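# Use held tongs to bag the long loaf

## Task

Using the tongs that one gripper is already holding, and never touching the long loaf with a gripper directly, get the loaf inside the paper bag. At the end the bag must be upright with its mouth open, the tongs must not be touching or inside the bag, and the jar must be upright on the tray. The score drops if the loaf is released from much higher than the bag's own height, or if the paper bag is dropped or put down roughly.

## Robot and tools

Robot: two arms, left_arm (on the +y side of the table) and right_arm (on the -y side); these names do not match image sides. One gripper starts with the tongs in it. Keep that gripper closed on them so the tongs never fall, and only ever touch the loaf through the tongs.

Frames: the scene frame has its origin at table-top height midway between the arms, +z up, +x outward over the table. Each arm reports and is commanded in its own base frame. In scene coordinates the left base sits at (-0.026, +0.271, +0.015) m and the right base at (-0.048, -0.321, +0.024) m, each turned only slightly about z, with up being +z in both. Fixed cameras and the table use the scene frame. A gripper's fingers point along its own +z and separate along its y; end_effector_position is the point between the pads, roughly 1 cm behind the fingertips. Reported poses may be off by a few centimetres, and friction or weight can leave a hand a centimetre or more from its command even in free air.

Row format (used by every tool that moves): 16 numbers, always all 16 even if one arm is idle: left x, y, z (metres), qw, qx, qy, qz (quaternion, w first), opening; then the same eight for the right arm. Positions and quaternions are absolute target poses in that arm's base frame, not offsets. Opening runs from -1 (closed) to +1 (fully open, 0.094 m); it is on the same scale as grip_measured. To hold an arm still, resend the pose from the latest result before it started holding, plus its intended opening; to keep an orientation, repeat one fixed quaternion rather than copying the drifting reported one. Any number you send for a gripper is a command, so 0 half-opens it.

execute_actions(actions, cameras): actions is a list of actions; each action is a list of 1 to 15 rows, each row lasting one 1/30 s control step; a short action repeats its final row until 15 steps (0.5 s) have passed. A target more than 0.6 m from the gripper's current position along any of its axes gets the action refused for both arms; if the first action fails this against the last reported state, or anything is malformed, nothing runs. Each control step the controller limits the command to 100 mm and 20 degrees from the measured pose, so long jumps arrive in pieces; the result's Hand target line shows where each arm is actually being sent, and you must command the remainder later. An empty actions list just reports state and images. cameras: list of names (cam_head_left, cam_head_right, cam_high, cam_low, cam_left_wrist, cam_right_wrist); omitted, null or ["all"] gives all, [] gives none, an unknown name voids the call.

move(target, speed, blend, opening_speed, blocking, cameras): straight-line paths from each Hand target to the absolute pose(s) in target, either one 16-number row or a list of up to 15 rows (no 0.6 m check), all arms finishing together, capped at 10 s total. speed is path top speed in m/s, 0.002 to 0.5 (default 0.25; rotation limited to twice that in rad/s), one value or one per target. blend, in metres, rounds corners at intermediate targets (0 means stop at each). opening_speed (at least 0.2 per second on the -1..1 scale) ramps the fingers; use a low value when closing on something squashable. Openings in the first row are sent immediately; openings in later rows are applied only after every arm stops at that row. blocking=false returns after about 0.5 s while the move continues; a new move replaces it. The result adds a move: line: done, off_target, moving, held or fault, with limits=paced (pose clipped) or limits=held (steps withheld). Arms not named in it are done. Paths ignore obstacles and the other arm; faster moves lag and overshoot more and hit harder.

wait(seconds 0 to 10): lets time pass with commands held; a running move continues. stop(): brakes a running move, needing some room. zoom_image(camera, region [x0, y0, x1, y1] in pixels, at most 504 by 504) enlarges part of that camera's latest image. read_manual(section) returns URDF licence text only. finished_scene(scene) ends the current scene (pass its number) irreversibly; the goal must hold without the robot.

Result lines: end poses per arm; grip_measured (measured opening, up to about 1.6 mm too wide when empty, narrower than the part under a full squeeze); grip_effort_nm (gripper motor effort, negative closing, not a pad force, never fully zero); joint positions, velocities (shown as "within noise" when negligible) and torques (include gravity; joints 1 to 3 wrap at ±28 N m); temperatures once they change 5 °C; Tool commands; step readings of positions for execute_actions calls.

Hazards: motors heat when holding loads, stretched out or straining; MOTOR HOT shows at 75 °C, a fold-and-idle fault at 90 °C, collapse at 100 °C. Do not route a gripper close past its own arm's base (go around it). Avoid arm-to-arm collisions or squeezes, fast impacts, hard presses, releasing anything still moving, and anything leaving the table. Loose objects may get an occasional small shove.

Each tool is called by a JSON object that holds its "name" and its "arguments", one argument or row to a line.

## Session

{"name": "execute_actions", "arguments": {
  "actions": []
}}

{"name": "zoom_image", "arguments": {
  "camera": "cam_high",
  "region": [280, 130, 640, 330]
}}

Scene clock: 0.00 s.
left_arm: end_effector_position=(+0.3815, +0.0011, +0.4073) grip_measured=+1.000 grip_effort_nm=n/a end_effector_quat_wxyz=(+0.707, +0.000, +0.707, +0.000) | right_arm: end_effector_position=(+0.2876, -0.1158, +0.1865) grip_measured=-0.302 grip_effort_nm=n/a end_effector_quat_wxyz=(+0.305, -0.010, +0.952, +0.002)
Joint positions: left_arm=[0 1.047 1.047 0 0 0 0.094] | right_arm=[-0.573 1.23 1.088 -0.894 -0.328 -0.503 0.033]
Joint velocities: within noise
Joint torques (N m): no reading
Heat: left arm: 34 °C; right arm: 36 °C.
Hand target: left_arm +0.3789, +0.0011, +0.4133; +0.712, +0.000, +0.702, +0.000 | right_arm +0.2880, -0.1147, +0.1900; +0.310, -0.012, +0.951, +0.003
Tool commands: left_gripper/opening=+1.0 right_gripper/opening=-0.305557
camera_calibration:
cam_left_wrist: T_world_to_cam=[[0.0338408, -0.999394, -0.00817316, -0.00269147], [-0.433034, -0.00729178, -0.901348, 0.570888], [0.900742, 0.0340416, -0.433018, -0.0774676], [0, 0, 0, 1]] pos_world=[0.317084, 0.00411007, 0.481002]
cam_right_wrist: T_world_to_cam=[[0.0314424, -0.999372, 0.0163664, -0.126512], [-0.983339, -0.0338628, -0.1786, 0.351997], [0.179042, -0.0104781, -0.983786, 0.218778], [0, 0, 0, 1]] pos_world=[0.31094, -0.11222, 0.280168]

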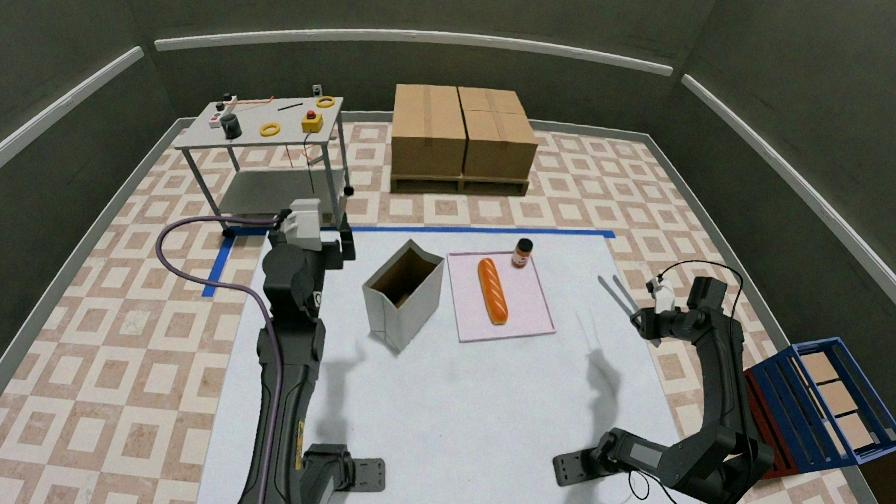

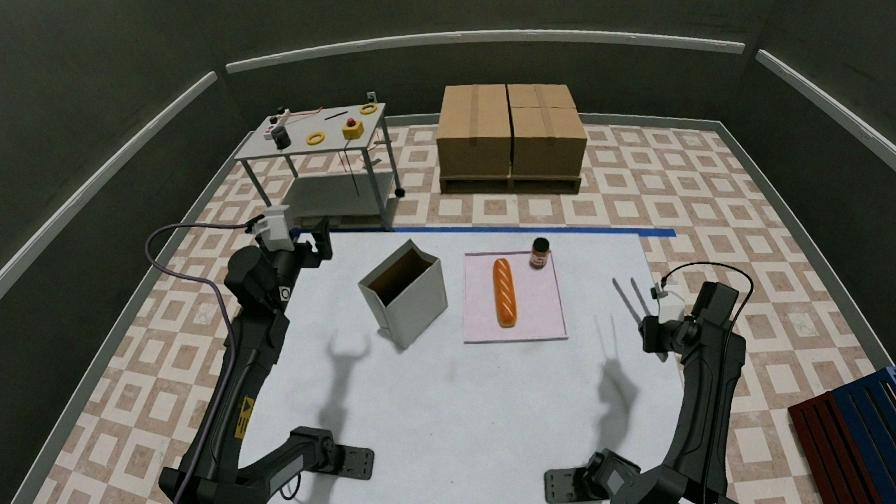

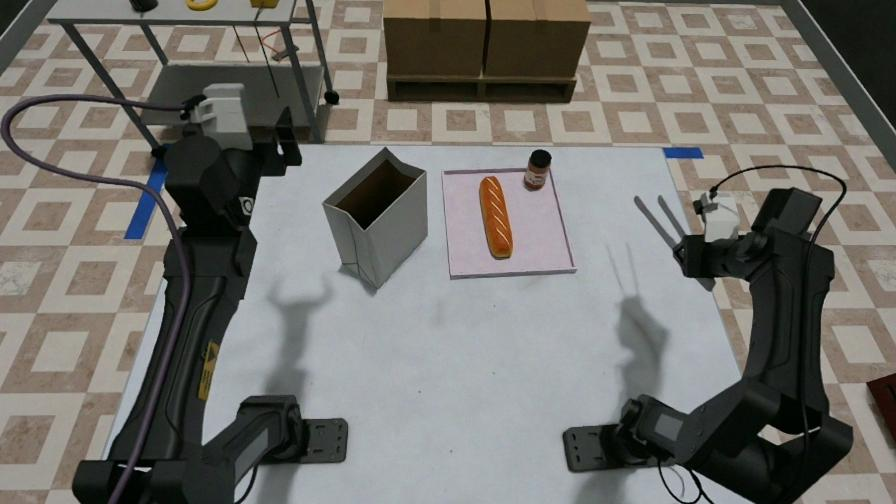

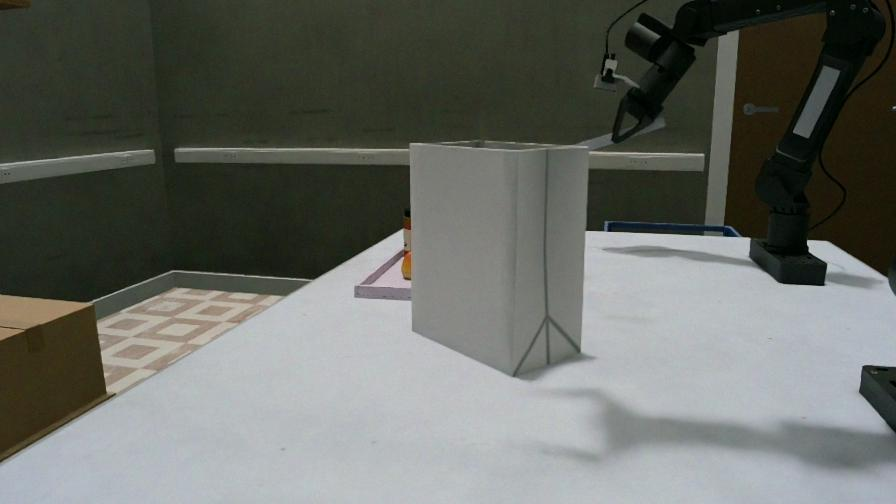

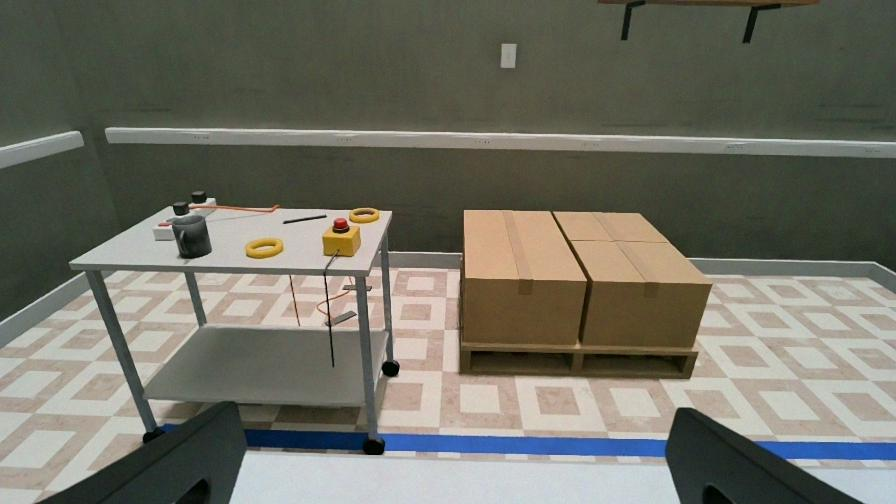

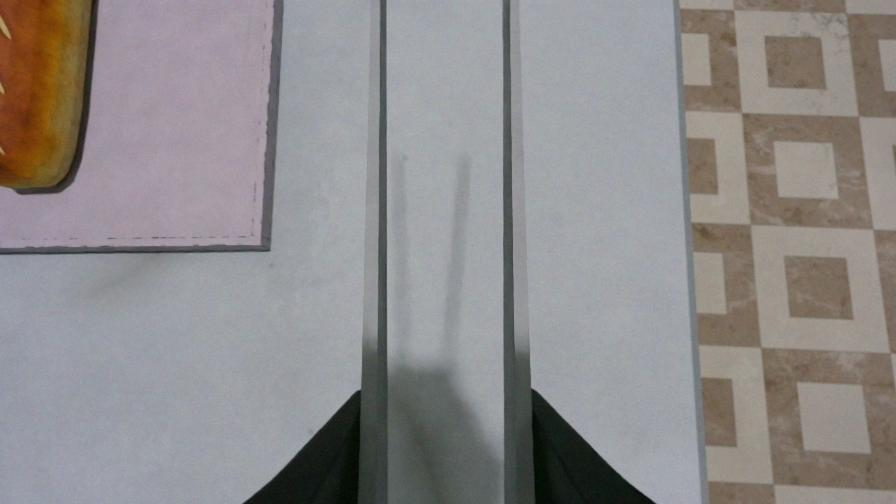

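Scaled by 1.400.

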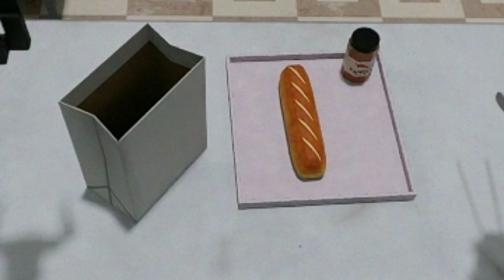

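{"name": "move", "arguments": {
  "target": [
    [0.28,0.08,0.37,0.707,0,0.707,0,1,0.35,0.04,0.24,0.25,-0.02,0.968,0.004,-0.12],
    [0.28,0.08,0.37,0.707,0,0.707,0,1,0.43,0.162,0.186,0.1735,-0.0344,0.9842,0.0061,-0.12]
  ],
  "speed": 0.2,
  "blend": 0.04,
  "opening_speed": 0.3
}}

{"name": "zoom_image", "arguments": {
  "camera": "cam_high",
  "region": [420, 100, 640, 290]
}}

Scene clock: 33.27 s.
left_arm: end_effector_position=(+0.2820, +0.0806, +0.3788) grip_measured=+1.000 grip_effort_nm=-0.037 end_effector_quat_wxyz=(+0.713, +0.005, +0.701, +0.005) | right_arm: end_effector_position=(+0.4240, +0.1626, +0.1858) grip_measured=-0.122 grip_effort_nm=0.134 end_effector_quat_wxyz=(+0.170, -0.039, +0.985, +0.013)
Joint positions: left_arm=[0.652 0.723 0.81 -0.064 0.652 0 0.094] | right_arm=[0.401 1.997 2.002 -1.246 0.094 0.307 0.041]
Joint torques (N m): left_arm=[0.34 -1.29 4.59 1.49 0.08 -0.04] | right_arm=[-0.02 -9.43 10.17 0.82 0.25 0.05]
Hand target: left_arm +0.2802, +0.0801, +0.3701; +0.707, +0.000, +0.707, +0.000 | right_arm +0.4299, +0.1620, +0.1859; +0.174, -0.034, +0.984, +0.006
Off the commanded pose: left_arm 0.009 m, 1 deg | right_arm 0.006 m, 1 deg.
move: done
camera_calibration:
cam_left_wrist: T_world_to_cam=[[0.0340918, -0.999201, -0.0208405, 0.0846483], [-0.417415, 0.00471116, -0.908704, 0.500148], [0.908076, 0.0396785, -0.416921, -0.0114816], [0, 0, 0, 1]]
cam_right_wrist: T_world_to_cam=[[0.0951036, -0.995461, -0.00353622, 0.123605], [-0.990655, -0.0949921, 0.0978725, 0.457089], [-0.0977642, -0.00580486, -0.995193, 0.315243], [0, 0, 0, 1]]

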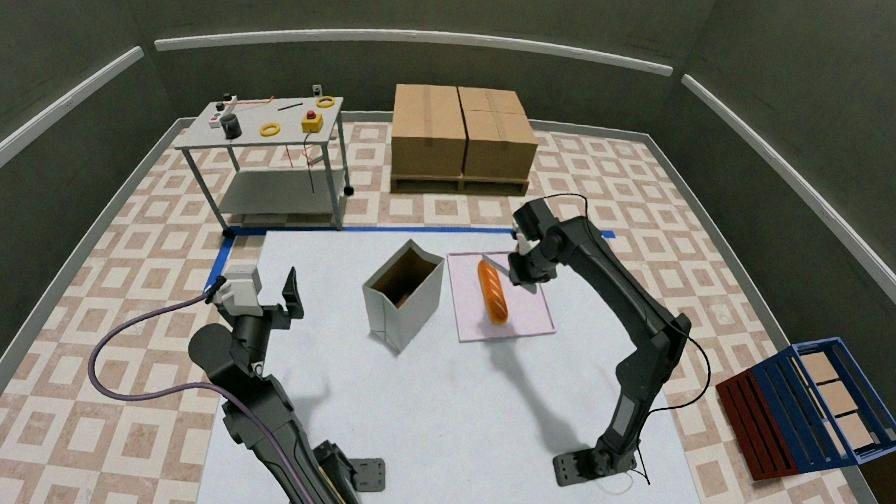

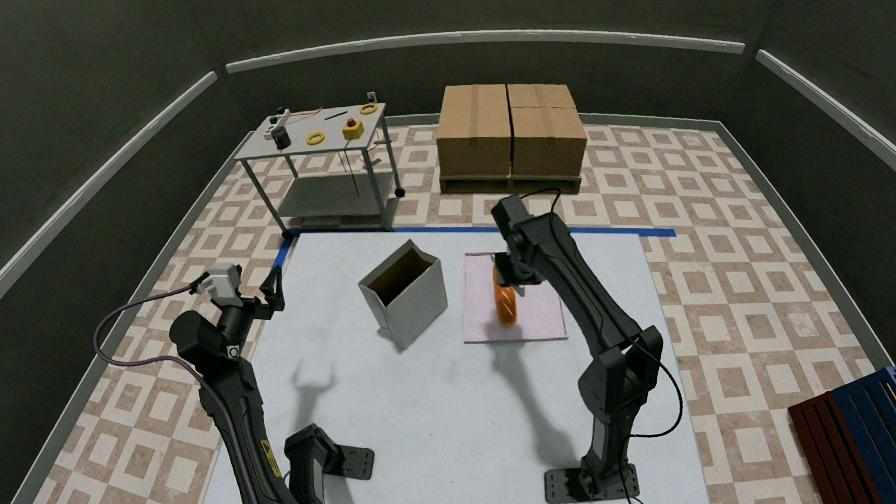

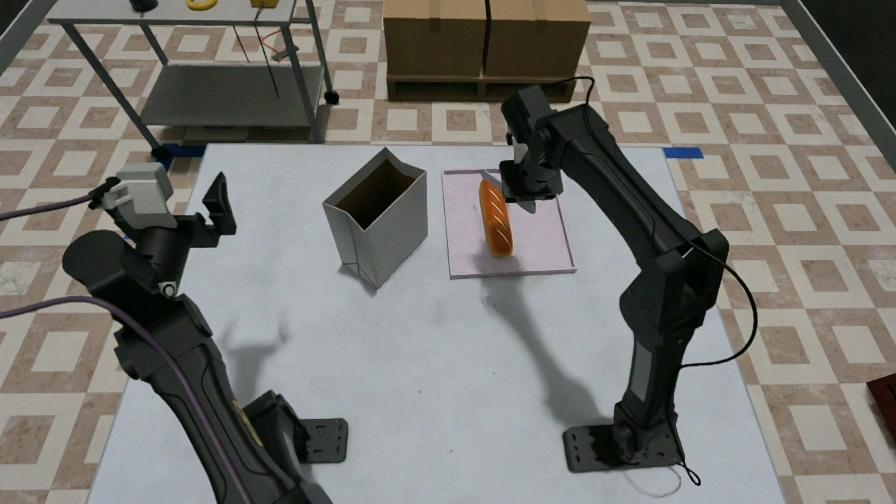

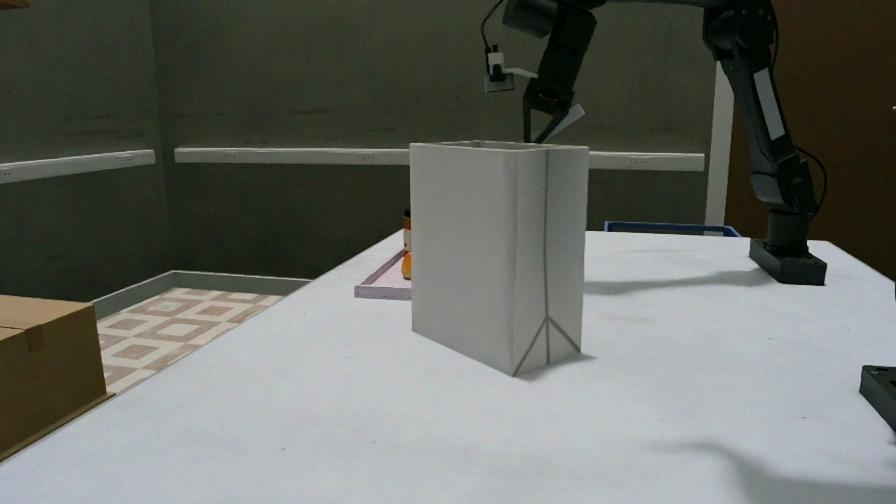

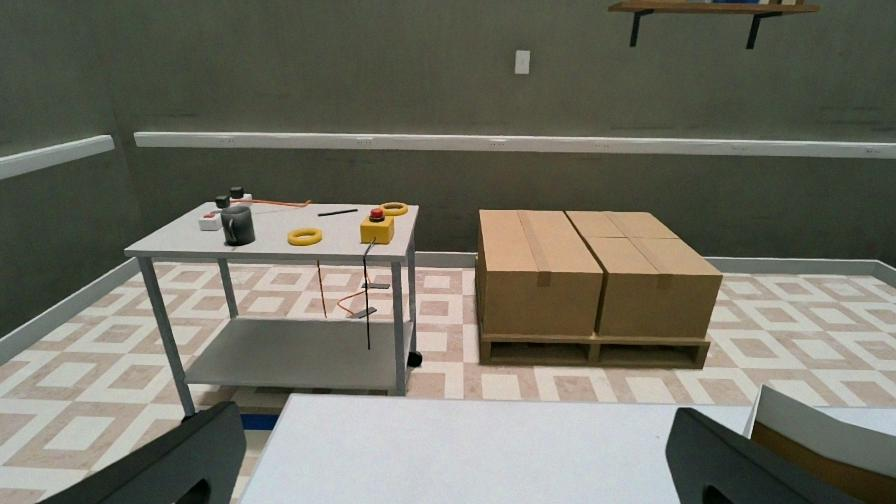

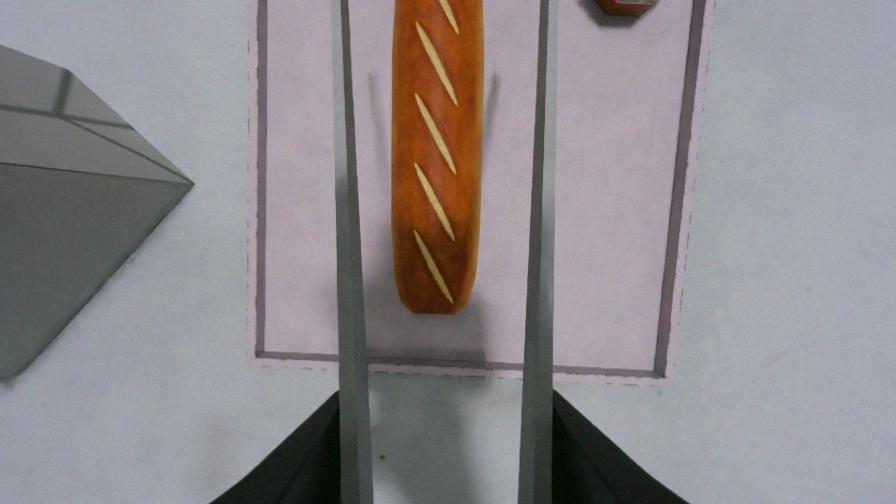

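Scaled by 2.291.

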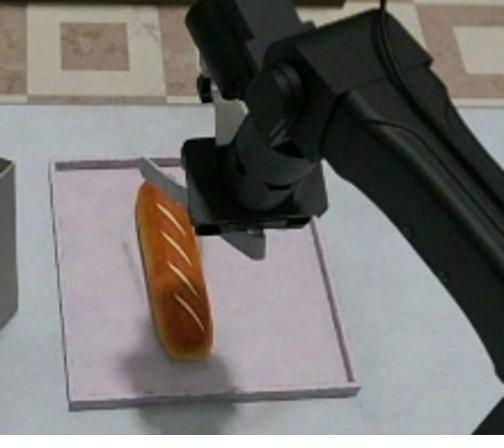

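{"name": "move", "arguments": {
  "target": [0.28,0.08,0.37,0.707,0,0.707,0,1,0.418,0.167,0.13,0.1735,-0.0344,0.9842,0.0061,-0.12],
  "speed": 0.08,
  "cameras": ["cam_right_wrist","cam_high","cam_head_left","cam_low"]
}}

{"name": "zoom_image", "arguments": {
  "camera": "cam_high",
  "region": [420, 130, 600, 290]
}}

{"name": "zoom_image", "arguments": {
  "camera": "cam_head_left",
  "region": [430, 220, 570, 360]
}}

Scene clock: 51.17 s.
left_arm: end_effector_position=(+0.2820, +0.0805, +0.3788) grip_measured=+1.000 grip_effort_nm=-0.037 end_effector_quat_wxyz=(+0.713, +0.005, +0.701, +0.005) | right_arm: end_effector_position=(+0.4168, +0.1664, +0.1139) grip_measured=-0.122 grip_effort_nm=0.125 end_effector_quat_wxyz=(+0.148, -0.036, +0.988, +0.005)
Joint positions: left_arm=[0.652 0.723 0.81 -0.064 0.653 0 0.094] | right_arm=[0.417 1.992 1.722 -1.02 0.1 0.33 0.041]
Joint torques (N m): left_arm=[0.54 -1.21 4.67 1.46 0.04 0.01] | right_arm=[0.68 -15.54 6.54 0.94 0.25 0.06]
Hand target: left_arm +0.2802, +0.0801, +0.3701; +0.707, +0.000, +0.707, +0.000 | right_arm +0.4179, +0.1669, +0.1299; +0.173, -0.034, +0.984, +0.006
Off the commanded pose: left_arm 0.009 m, 1 deg | right_arm 0.016 m, 3 deg.
move: off_target (right_arm)
camera_calibration:
cam_right_wrist: T_world_to_cam=[[0.0880052, -0.996065, 0.0105134, 0.129185], [-0.986101, -0.0856221, 0.142386, 0.448871], [-0.140926, -0.022898, -0.989755, 0.263226], [0, 0, 0, 1]]
Images, in order: cam_head_left, cam_high, cam_low, cam_right_wrist.

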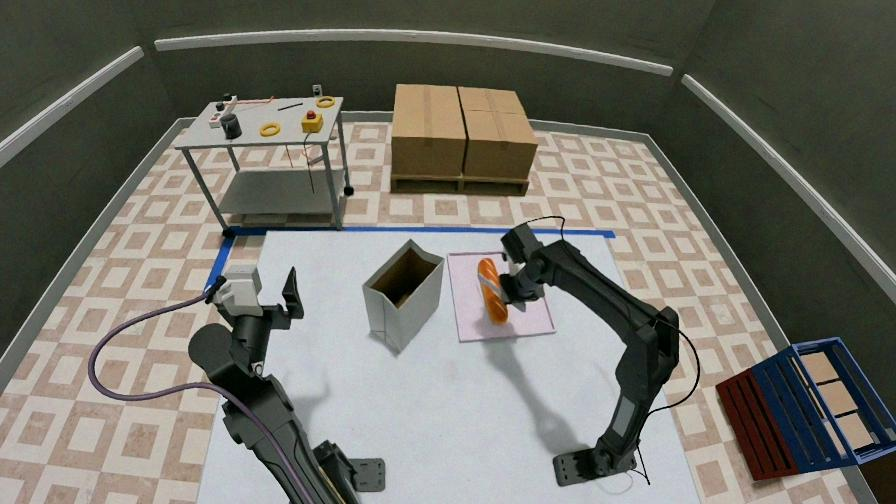

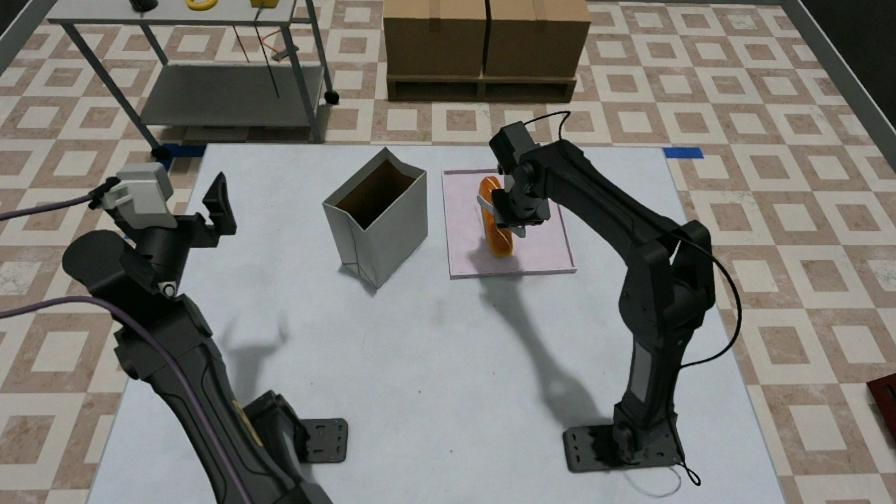

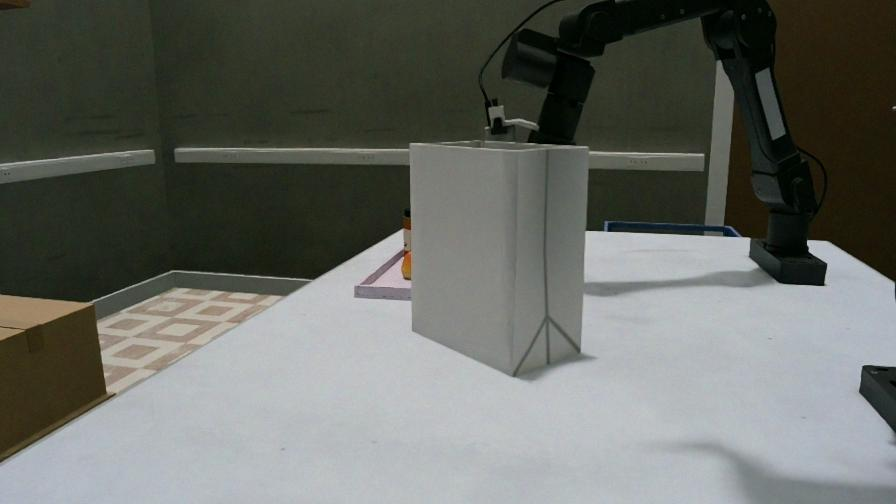

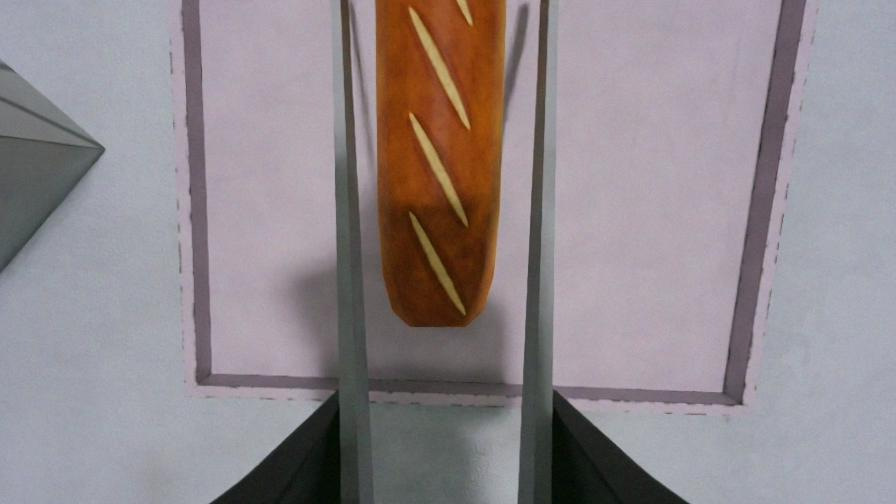

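Scaled by 2.800.

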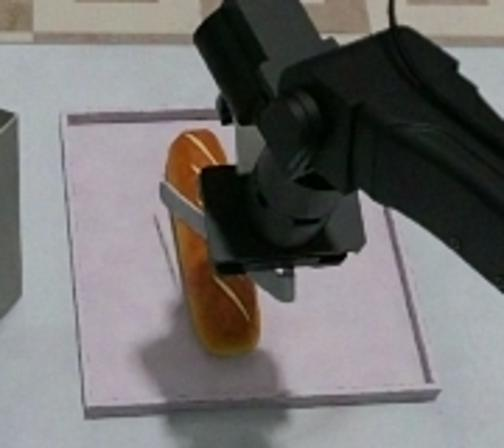

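Scaled by 3.600.

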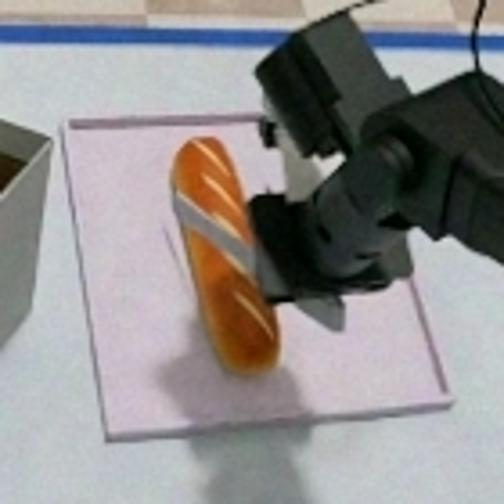

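{"name": "move", "arguments": {
  "target": [0.28,0.08,0.37,0.707,0,0.707,0,1,0.418,0.167,0.13,0.1735,-0.0344,0.9842,0.0061,-0.46],
  "opening_speed": 0.2,
  "cameras": ["cam_right_wrist","cam_high"]
}}

{"name": "zoom_image", "arguments": {
  "camera": "cam_high",
  "region": [420, 130, 600, 290]
}}

Scene clock: 71.10 s.
left_arm: end_effector_position=(+0.2820, +0.0805, +0.3788) grip_measured=+1.000 grip_effort_nm=-0.037 end_effector_quat_wxyz=(+0.713, +0.005, +0.701, +0.005) | right_arm: end_effector_position=(+0.4172, +0.1664, +0.1140) grip_measured=-0.452 grip_effort_nm=-0.418 end_effector_quat_wxyz=(+0.149, -0.036, +0.988, +0.005)
Joint positions: left_arm=[0.652 0.723 0.81 -0.064 0.653 0 0.094] | right_arm=[0.417 1.992 1.722 -1.019 0.1 0.33 0.026]
Joint torques (N m): left_arm=[0.42 -0.98 4.59 1.5 0.04 0.03] | right_arm=[0.68 -15.56 6.53 0.93 0.26 0.05]
Heat: left arm: 34 °C; right arm: 46 °C.
Hand target: left_arm +0.2802, +0.0801, +0.3701; +0.707, +0.000, +0.707, +0.000 | right_arm +0.4179, +0.1669, +0.1299; +0.173, -0.034, +0.984, +0.006
Off the commanded pose: left_arm 0.009 m, 1 deg | right_arm 0.016 m, 3 deg.
move: off_target (right_arm)
camera_calibration:
cam_right_wrist: T_world_to_cam=[[0.0875207, -0.99611, 0.0102548, 0.129476], [-0.986359, -0.085214, 0.140838, 0.449432], [-0.139416, -0.0224411, -0.98998, 0.262708], [0, 0, 0, 1]]
Images, in order: cam_high, cam_right_wrist.

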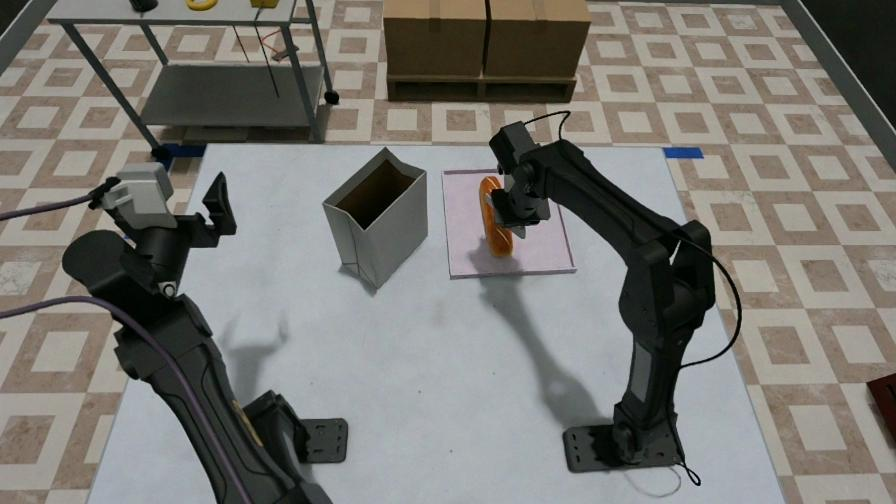

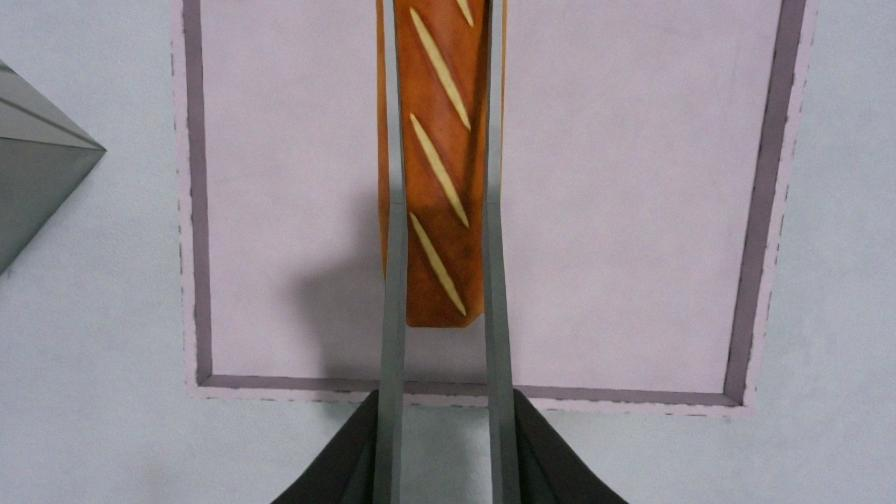

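Scaled by 2.800.

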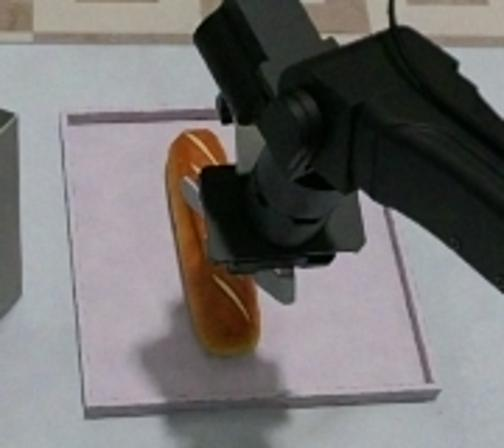

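{"name": "move", "arguments": {
  "target": [
    [0.28,0.08,0.37,0.707,0,0.707,0,1,0.418,0.167,0.13,0.1735,-0.0344,0.9842,0.0061,-0.12],
    [0.28,0.08,0.37,0.707,0,0.707,0,1,0.412,0.167,0.117,0.1735,-0.0344,0.9842,0.0061,-0.12]
  ],
  "opening_speed": 0.3,
  "speed": 0.04,
  "cameras": ["cam_right_wrist","cam_high","cam_head_left"]
}}

{"name": "zoom_image", "arguments": {
  "camera": "cam_high",
  "region": [420, 130, 600, 290]
}}

{"name": "zoom_image", "arguments": {
  "camera": "cam_head_left",
  "region": [430, 220, 570, 360]
}}

Scene clock: 81.57 s.
left_arm: end_effector_position=(+0.2820, +0.0805, +0.3788) grip_measured=+1.000 grip_effort_nm=-0.037 end_effector_quat_wxyz=(+0.713, +0.005, +0.701, +0.005) | right_arm: end_effector_position=(+0.4108, +0.1663, +0.1014) grip_measured=-0.122 grip_effort_nm=0.120 end_effector_quat_wxyz=(+0.148, -0.036, +0.988, +0.005)
Joint positions: left_arm=[0.652 0.723 0.81 -0.064 0.653 0 0.094] | right_arm=[0.423 1.973 1.644 -0.962 0.102 0.336 0.041]
Joint torques (N m): left_arm=[0.69 -1.14 4.67 1.48 0.06 0.06] | right_arm=[0.73 -15.36 6.43 0.93 0.26 0.05]
Hand target: left_arm +0.2802, +0.0801, +0.3701; +0.707, +0.000, +0.707, +0.000 | right_arm +0.4119, +0.1670, +0.1169; +0.173, -0.034, +0.984, +0.006
Off the commanded pose: left_arm 0.009 m, 1 deg | right_arm 0.016 m, 3 deg.
move: off_target (right_arm)
camera_calibration:
cam_right_wrist: T_world_to_cam=[[0.0877366, -0.99609, 0.0103328, 0.129914], [-0.986261, -0.085404, 0.141404, 0.444874], [-0.139969, -0.0225972, -0.989898, 0.249638], [0, 0, 0, 1]]
Images, in order: cam_head_left, cam_high, cam_right_wrist.

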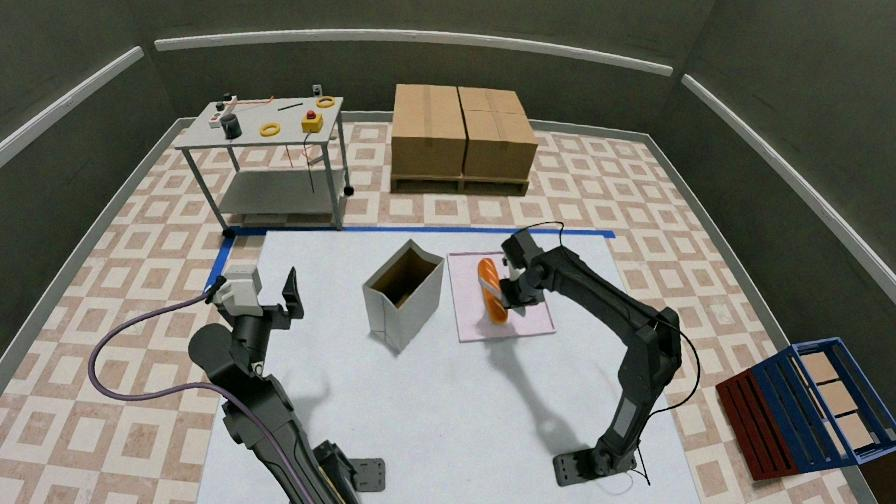

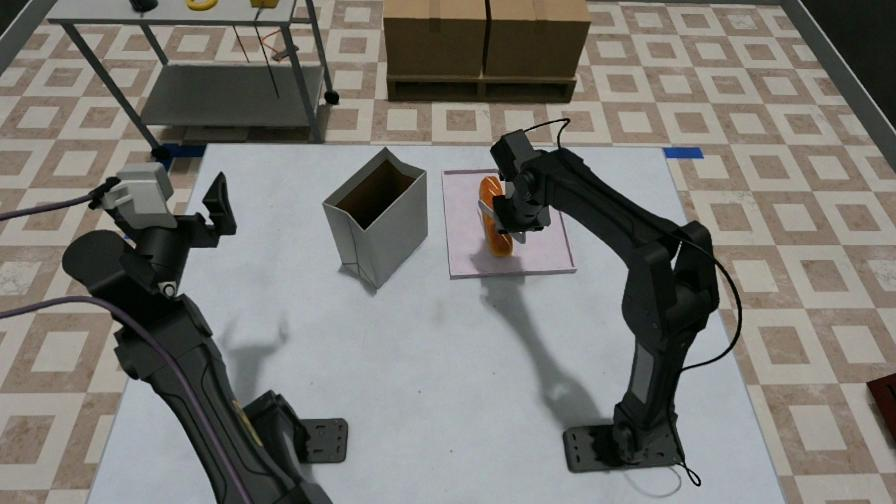

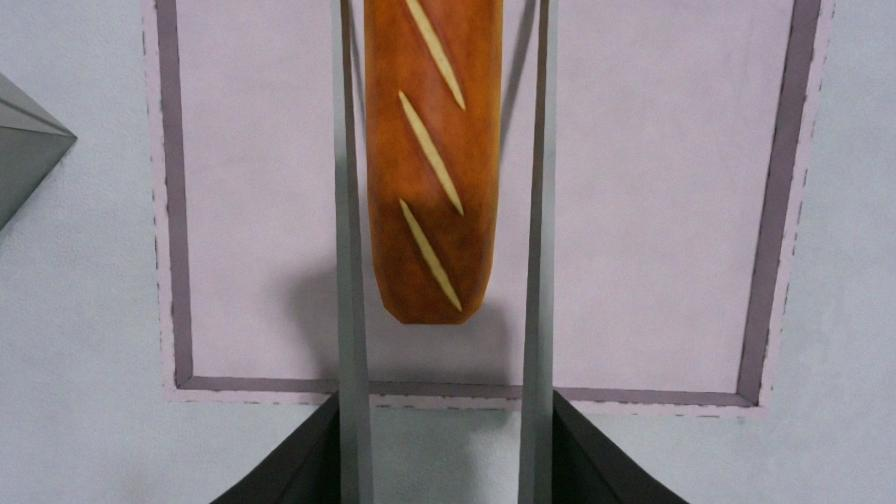

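Scaled by 2.800.

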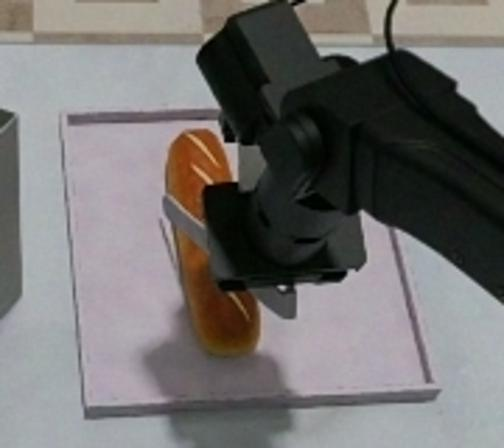

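Scaled by 3.600.

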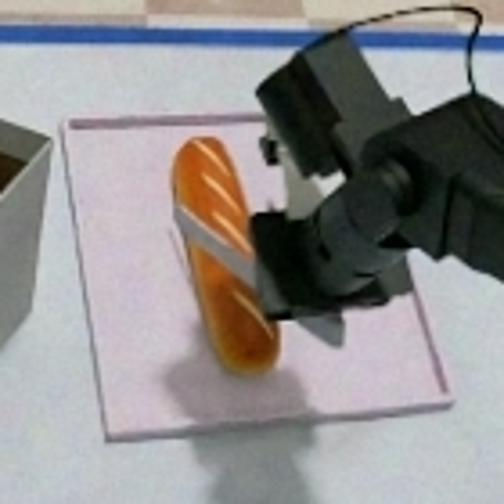

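{"name": "move", "arguments": {
  "target": [0.28,0.08,0.37,0.707,0,0.707,0,1,0.412,0.173,0.114,0.1735,-0.0344,0.9842,0.0061,-0.12],
  "speed": 0.04,
  "cameras": []
}}

{"name": "move", "arguments": {
  "target": [0.28,0.08,0.37,0.707,0,0.707,0,1,0.412,0.173,0.114,0.1735,-0.0344,0.9842,0.0061,-0.42],
  "opening_speed": 0.2,
  "cameras": ["cam_right_wrist","cam_high"]
}}

{"name": "zoom_image", "arguments": {
  "camera": "cam_high",
  "region": [420, 130, 600, 290]
}}

Scene clock: 92.20 s.
left_arm: end_effector_position=(+0.2820, +0.0805, +0.3788) grip_measured=+1.000 grip_effort_nm=-0.046 end_effector_quat_wxyz=(+0.713, +0.005, +0.701, +0.005) | right_arm: end_effector_position=(+0.4099, +0.1720, +0.1019) grip_measured=-0.122 grip_effort_nm=0.125 end_effector_quat_wxyz=(+0.152, -0.036, +0.988, +0.006)
Joint positions: left_arm=[0.652 0.723 0.81 -0.064 0.653 0 0.094] | right_arm=[0.437 1.973 1.644 -0.956 0.106 0.349 0.041]
Joint torques (N m): left_arm=[0.53 -1.17 4.55 1.49 0.05 0.01] | right_arm=[0.69 -14.28 6.79 0.96 0.31 0.03]
Hand target: left_arm +0.2802, +0.0801, +0.3701; +0.707, +0.000, +0.707, +0.000 | right_arm +0.4119, +0.1730, +0.1140; +0.173, -0.034, +0.984, +0.006
Off the commanded pose: left_arm 0.009 m, 1 deg | right_arm 0.012 m, 3 deg.
move: off_target (right_arm)

Scene clock: 93.90 s.
left_arm: end_effector_position=(+0.2820, +0.0805, +0.3788) grip_measured=+1.000 grip_effort_nm=-0.037 end_effector_quat_wxyz=(+0.713, +0.005, +0.701, +0.005) | right_arm: end_effector_position=(+0.4103, +0.1714, +0.1020) grip_measured=-0.412 grip_effort_nm=-0.437 end_effector_quat_wxyz=(+0.153, -0.035, +0.988, +0.005)
Joint positions: left_arm=[0.652 0.723 0.81 -0.064 0.653 0 0.094] | right_arm=[0.437 1.973 1.644 -0.956 0.11 0.351 0.028]
Joint torques (N m): left_arm=[0.57 -1.05 4.48 1.51 0.06 0.05] | right_arm=[0.72 -14.28 6.78 0.95 0.23 0.04]
Hand target: left_arm +0.2802, +0.0801, +0.3701; +0.707, +0.000, +0.707, +0.000 | right_arm +0.4119, +0.1730, +0.1140; +0.173, -0.034, +0.984, +0.006
Off the commanded pose: left_arm 0.009 m, 1 deg | right_arm 0.012 m, 2 deg.
move: off_target (right_arm)
camera_calibration:
cam_right_wrist: T_world_to_cam=[[0.0853249, -0.996291, 0.01109, 0.135972], [-0.987618, -0.083101, 0.133057, 0.445739], [-0.131642, -0.0223057, -0.991046, 0.246893], [0, 0, 0, 1]]
Images, in order: cam_high, cam_right_wrist.

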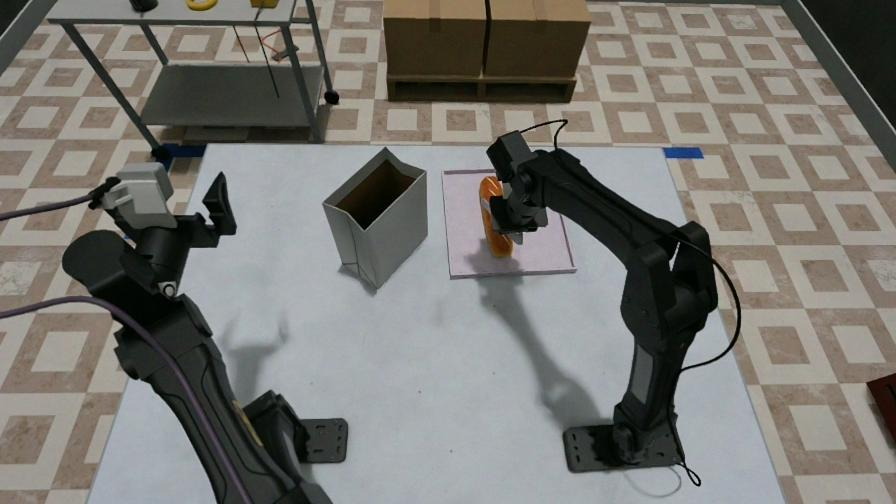

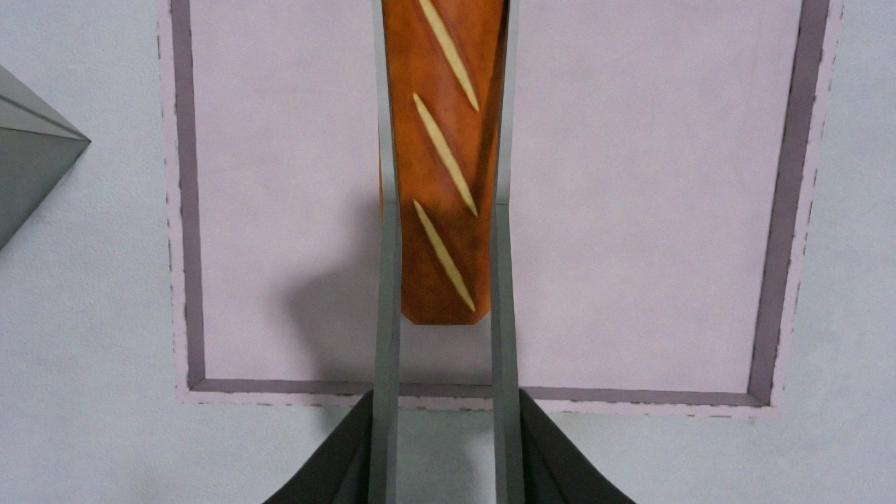

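Scaled by 2.800.

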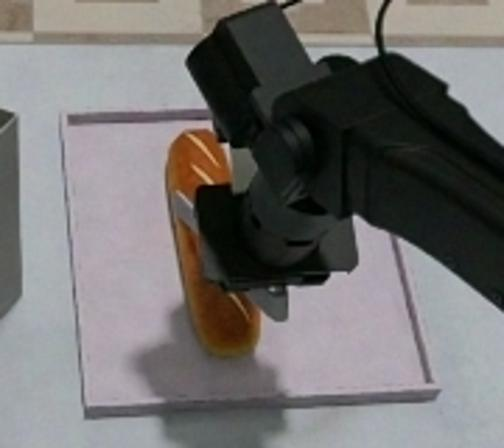

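{"name": "move", "arguments": {
  "target": [0.28,0.08,0.37,0.707,0,0.707,0,1,0.41,0.172,0.145,0.1735,-0.0344,0.9842,0.0061,-0.42],
  "speed": 0.04,
  "cameras": ["cam_right_wrist","cam_high"]
}}

{"name": "zoom_image", "arguments": {
  "camera": "cam_high",
  "region": [420, 130, 600, 290]
}}

Scene clock: 102.57 s.
left_arm: end_effector_position=(+0.2820, +0.0805, +0.3788) grip_measured=+1.000 grip_effort_nm=-0.037 end_effector_quat_wxyz=(+0.713, +0.005, +0.701, +0.005) | right_arm: end_effector_position=(+0.4025, +0.1678, +0.1148) grip_measured=-0.412 grip_effort_nm=-0.422 end_effector_quat_wxyz=(+0.134, -0.036, +0.990, -0.003)
Joint positions: left_arm=[0.652 0.723 0.81 -0.064 0.653 0 0.094] | right_arm=[0.437 1.973 1.705 -1.056 0.11 0.351 0.028]
Joint torques (N m): left_arm=[0.53 -1.22 4.72 1.48 0.02 -0.01] | right_arm=[0.7 -15.57 10.62 0.75 0.23 0.03]
Hand target: left_arm +0.2802, +0.0801, +0.3701; +0.707, +0.000, +0.707, +0.000 | right_arm +0.4091, +0.1716, +0.1447; +0.173, -0.034, +0.984, +0.006
Off the commanded pose: left_arm 0.009 m, 1 deg | right_arm 0.031 m, 5 deg.
move: off_target (right_arm)
camera_calibration:
cam_right_wrist: T_world_to_cam=[[0.0859691, -0.99599, 0.0247555, 0.130992], [-0.982175, -0.0805554, 0.169832, 0.429215], [-0.167157, -0.0389145, -0.985162, 0.274867], [0, 0, 0, 1]]
Images, in order: cam_high, cam_right_wrist.

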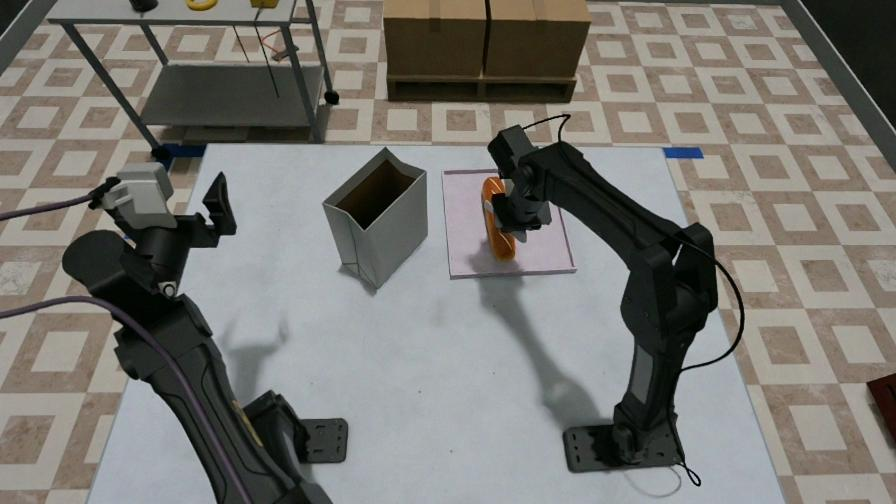

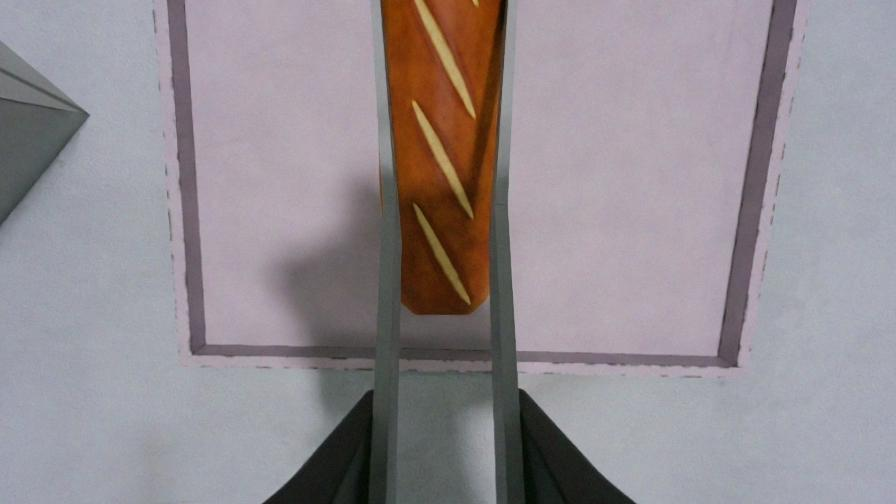

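Scaled by 2.800.

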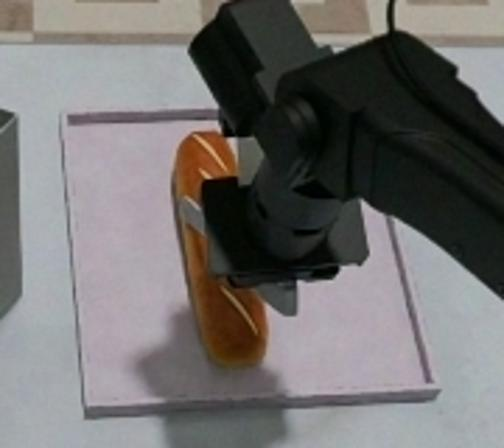

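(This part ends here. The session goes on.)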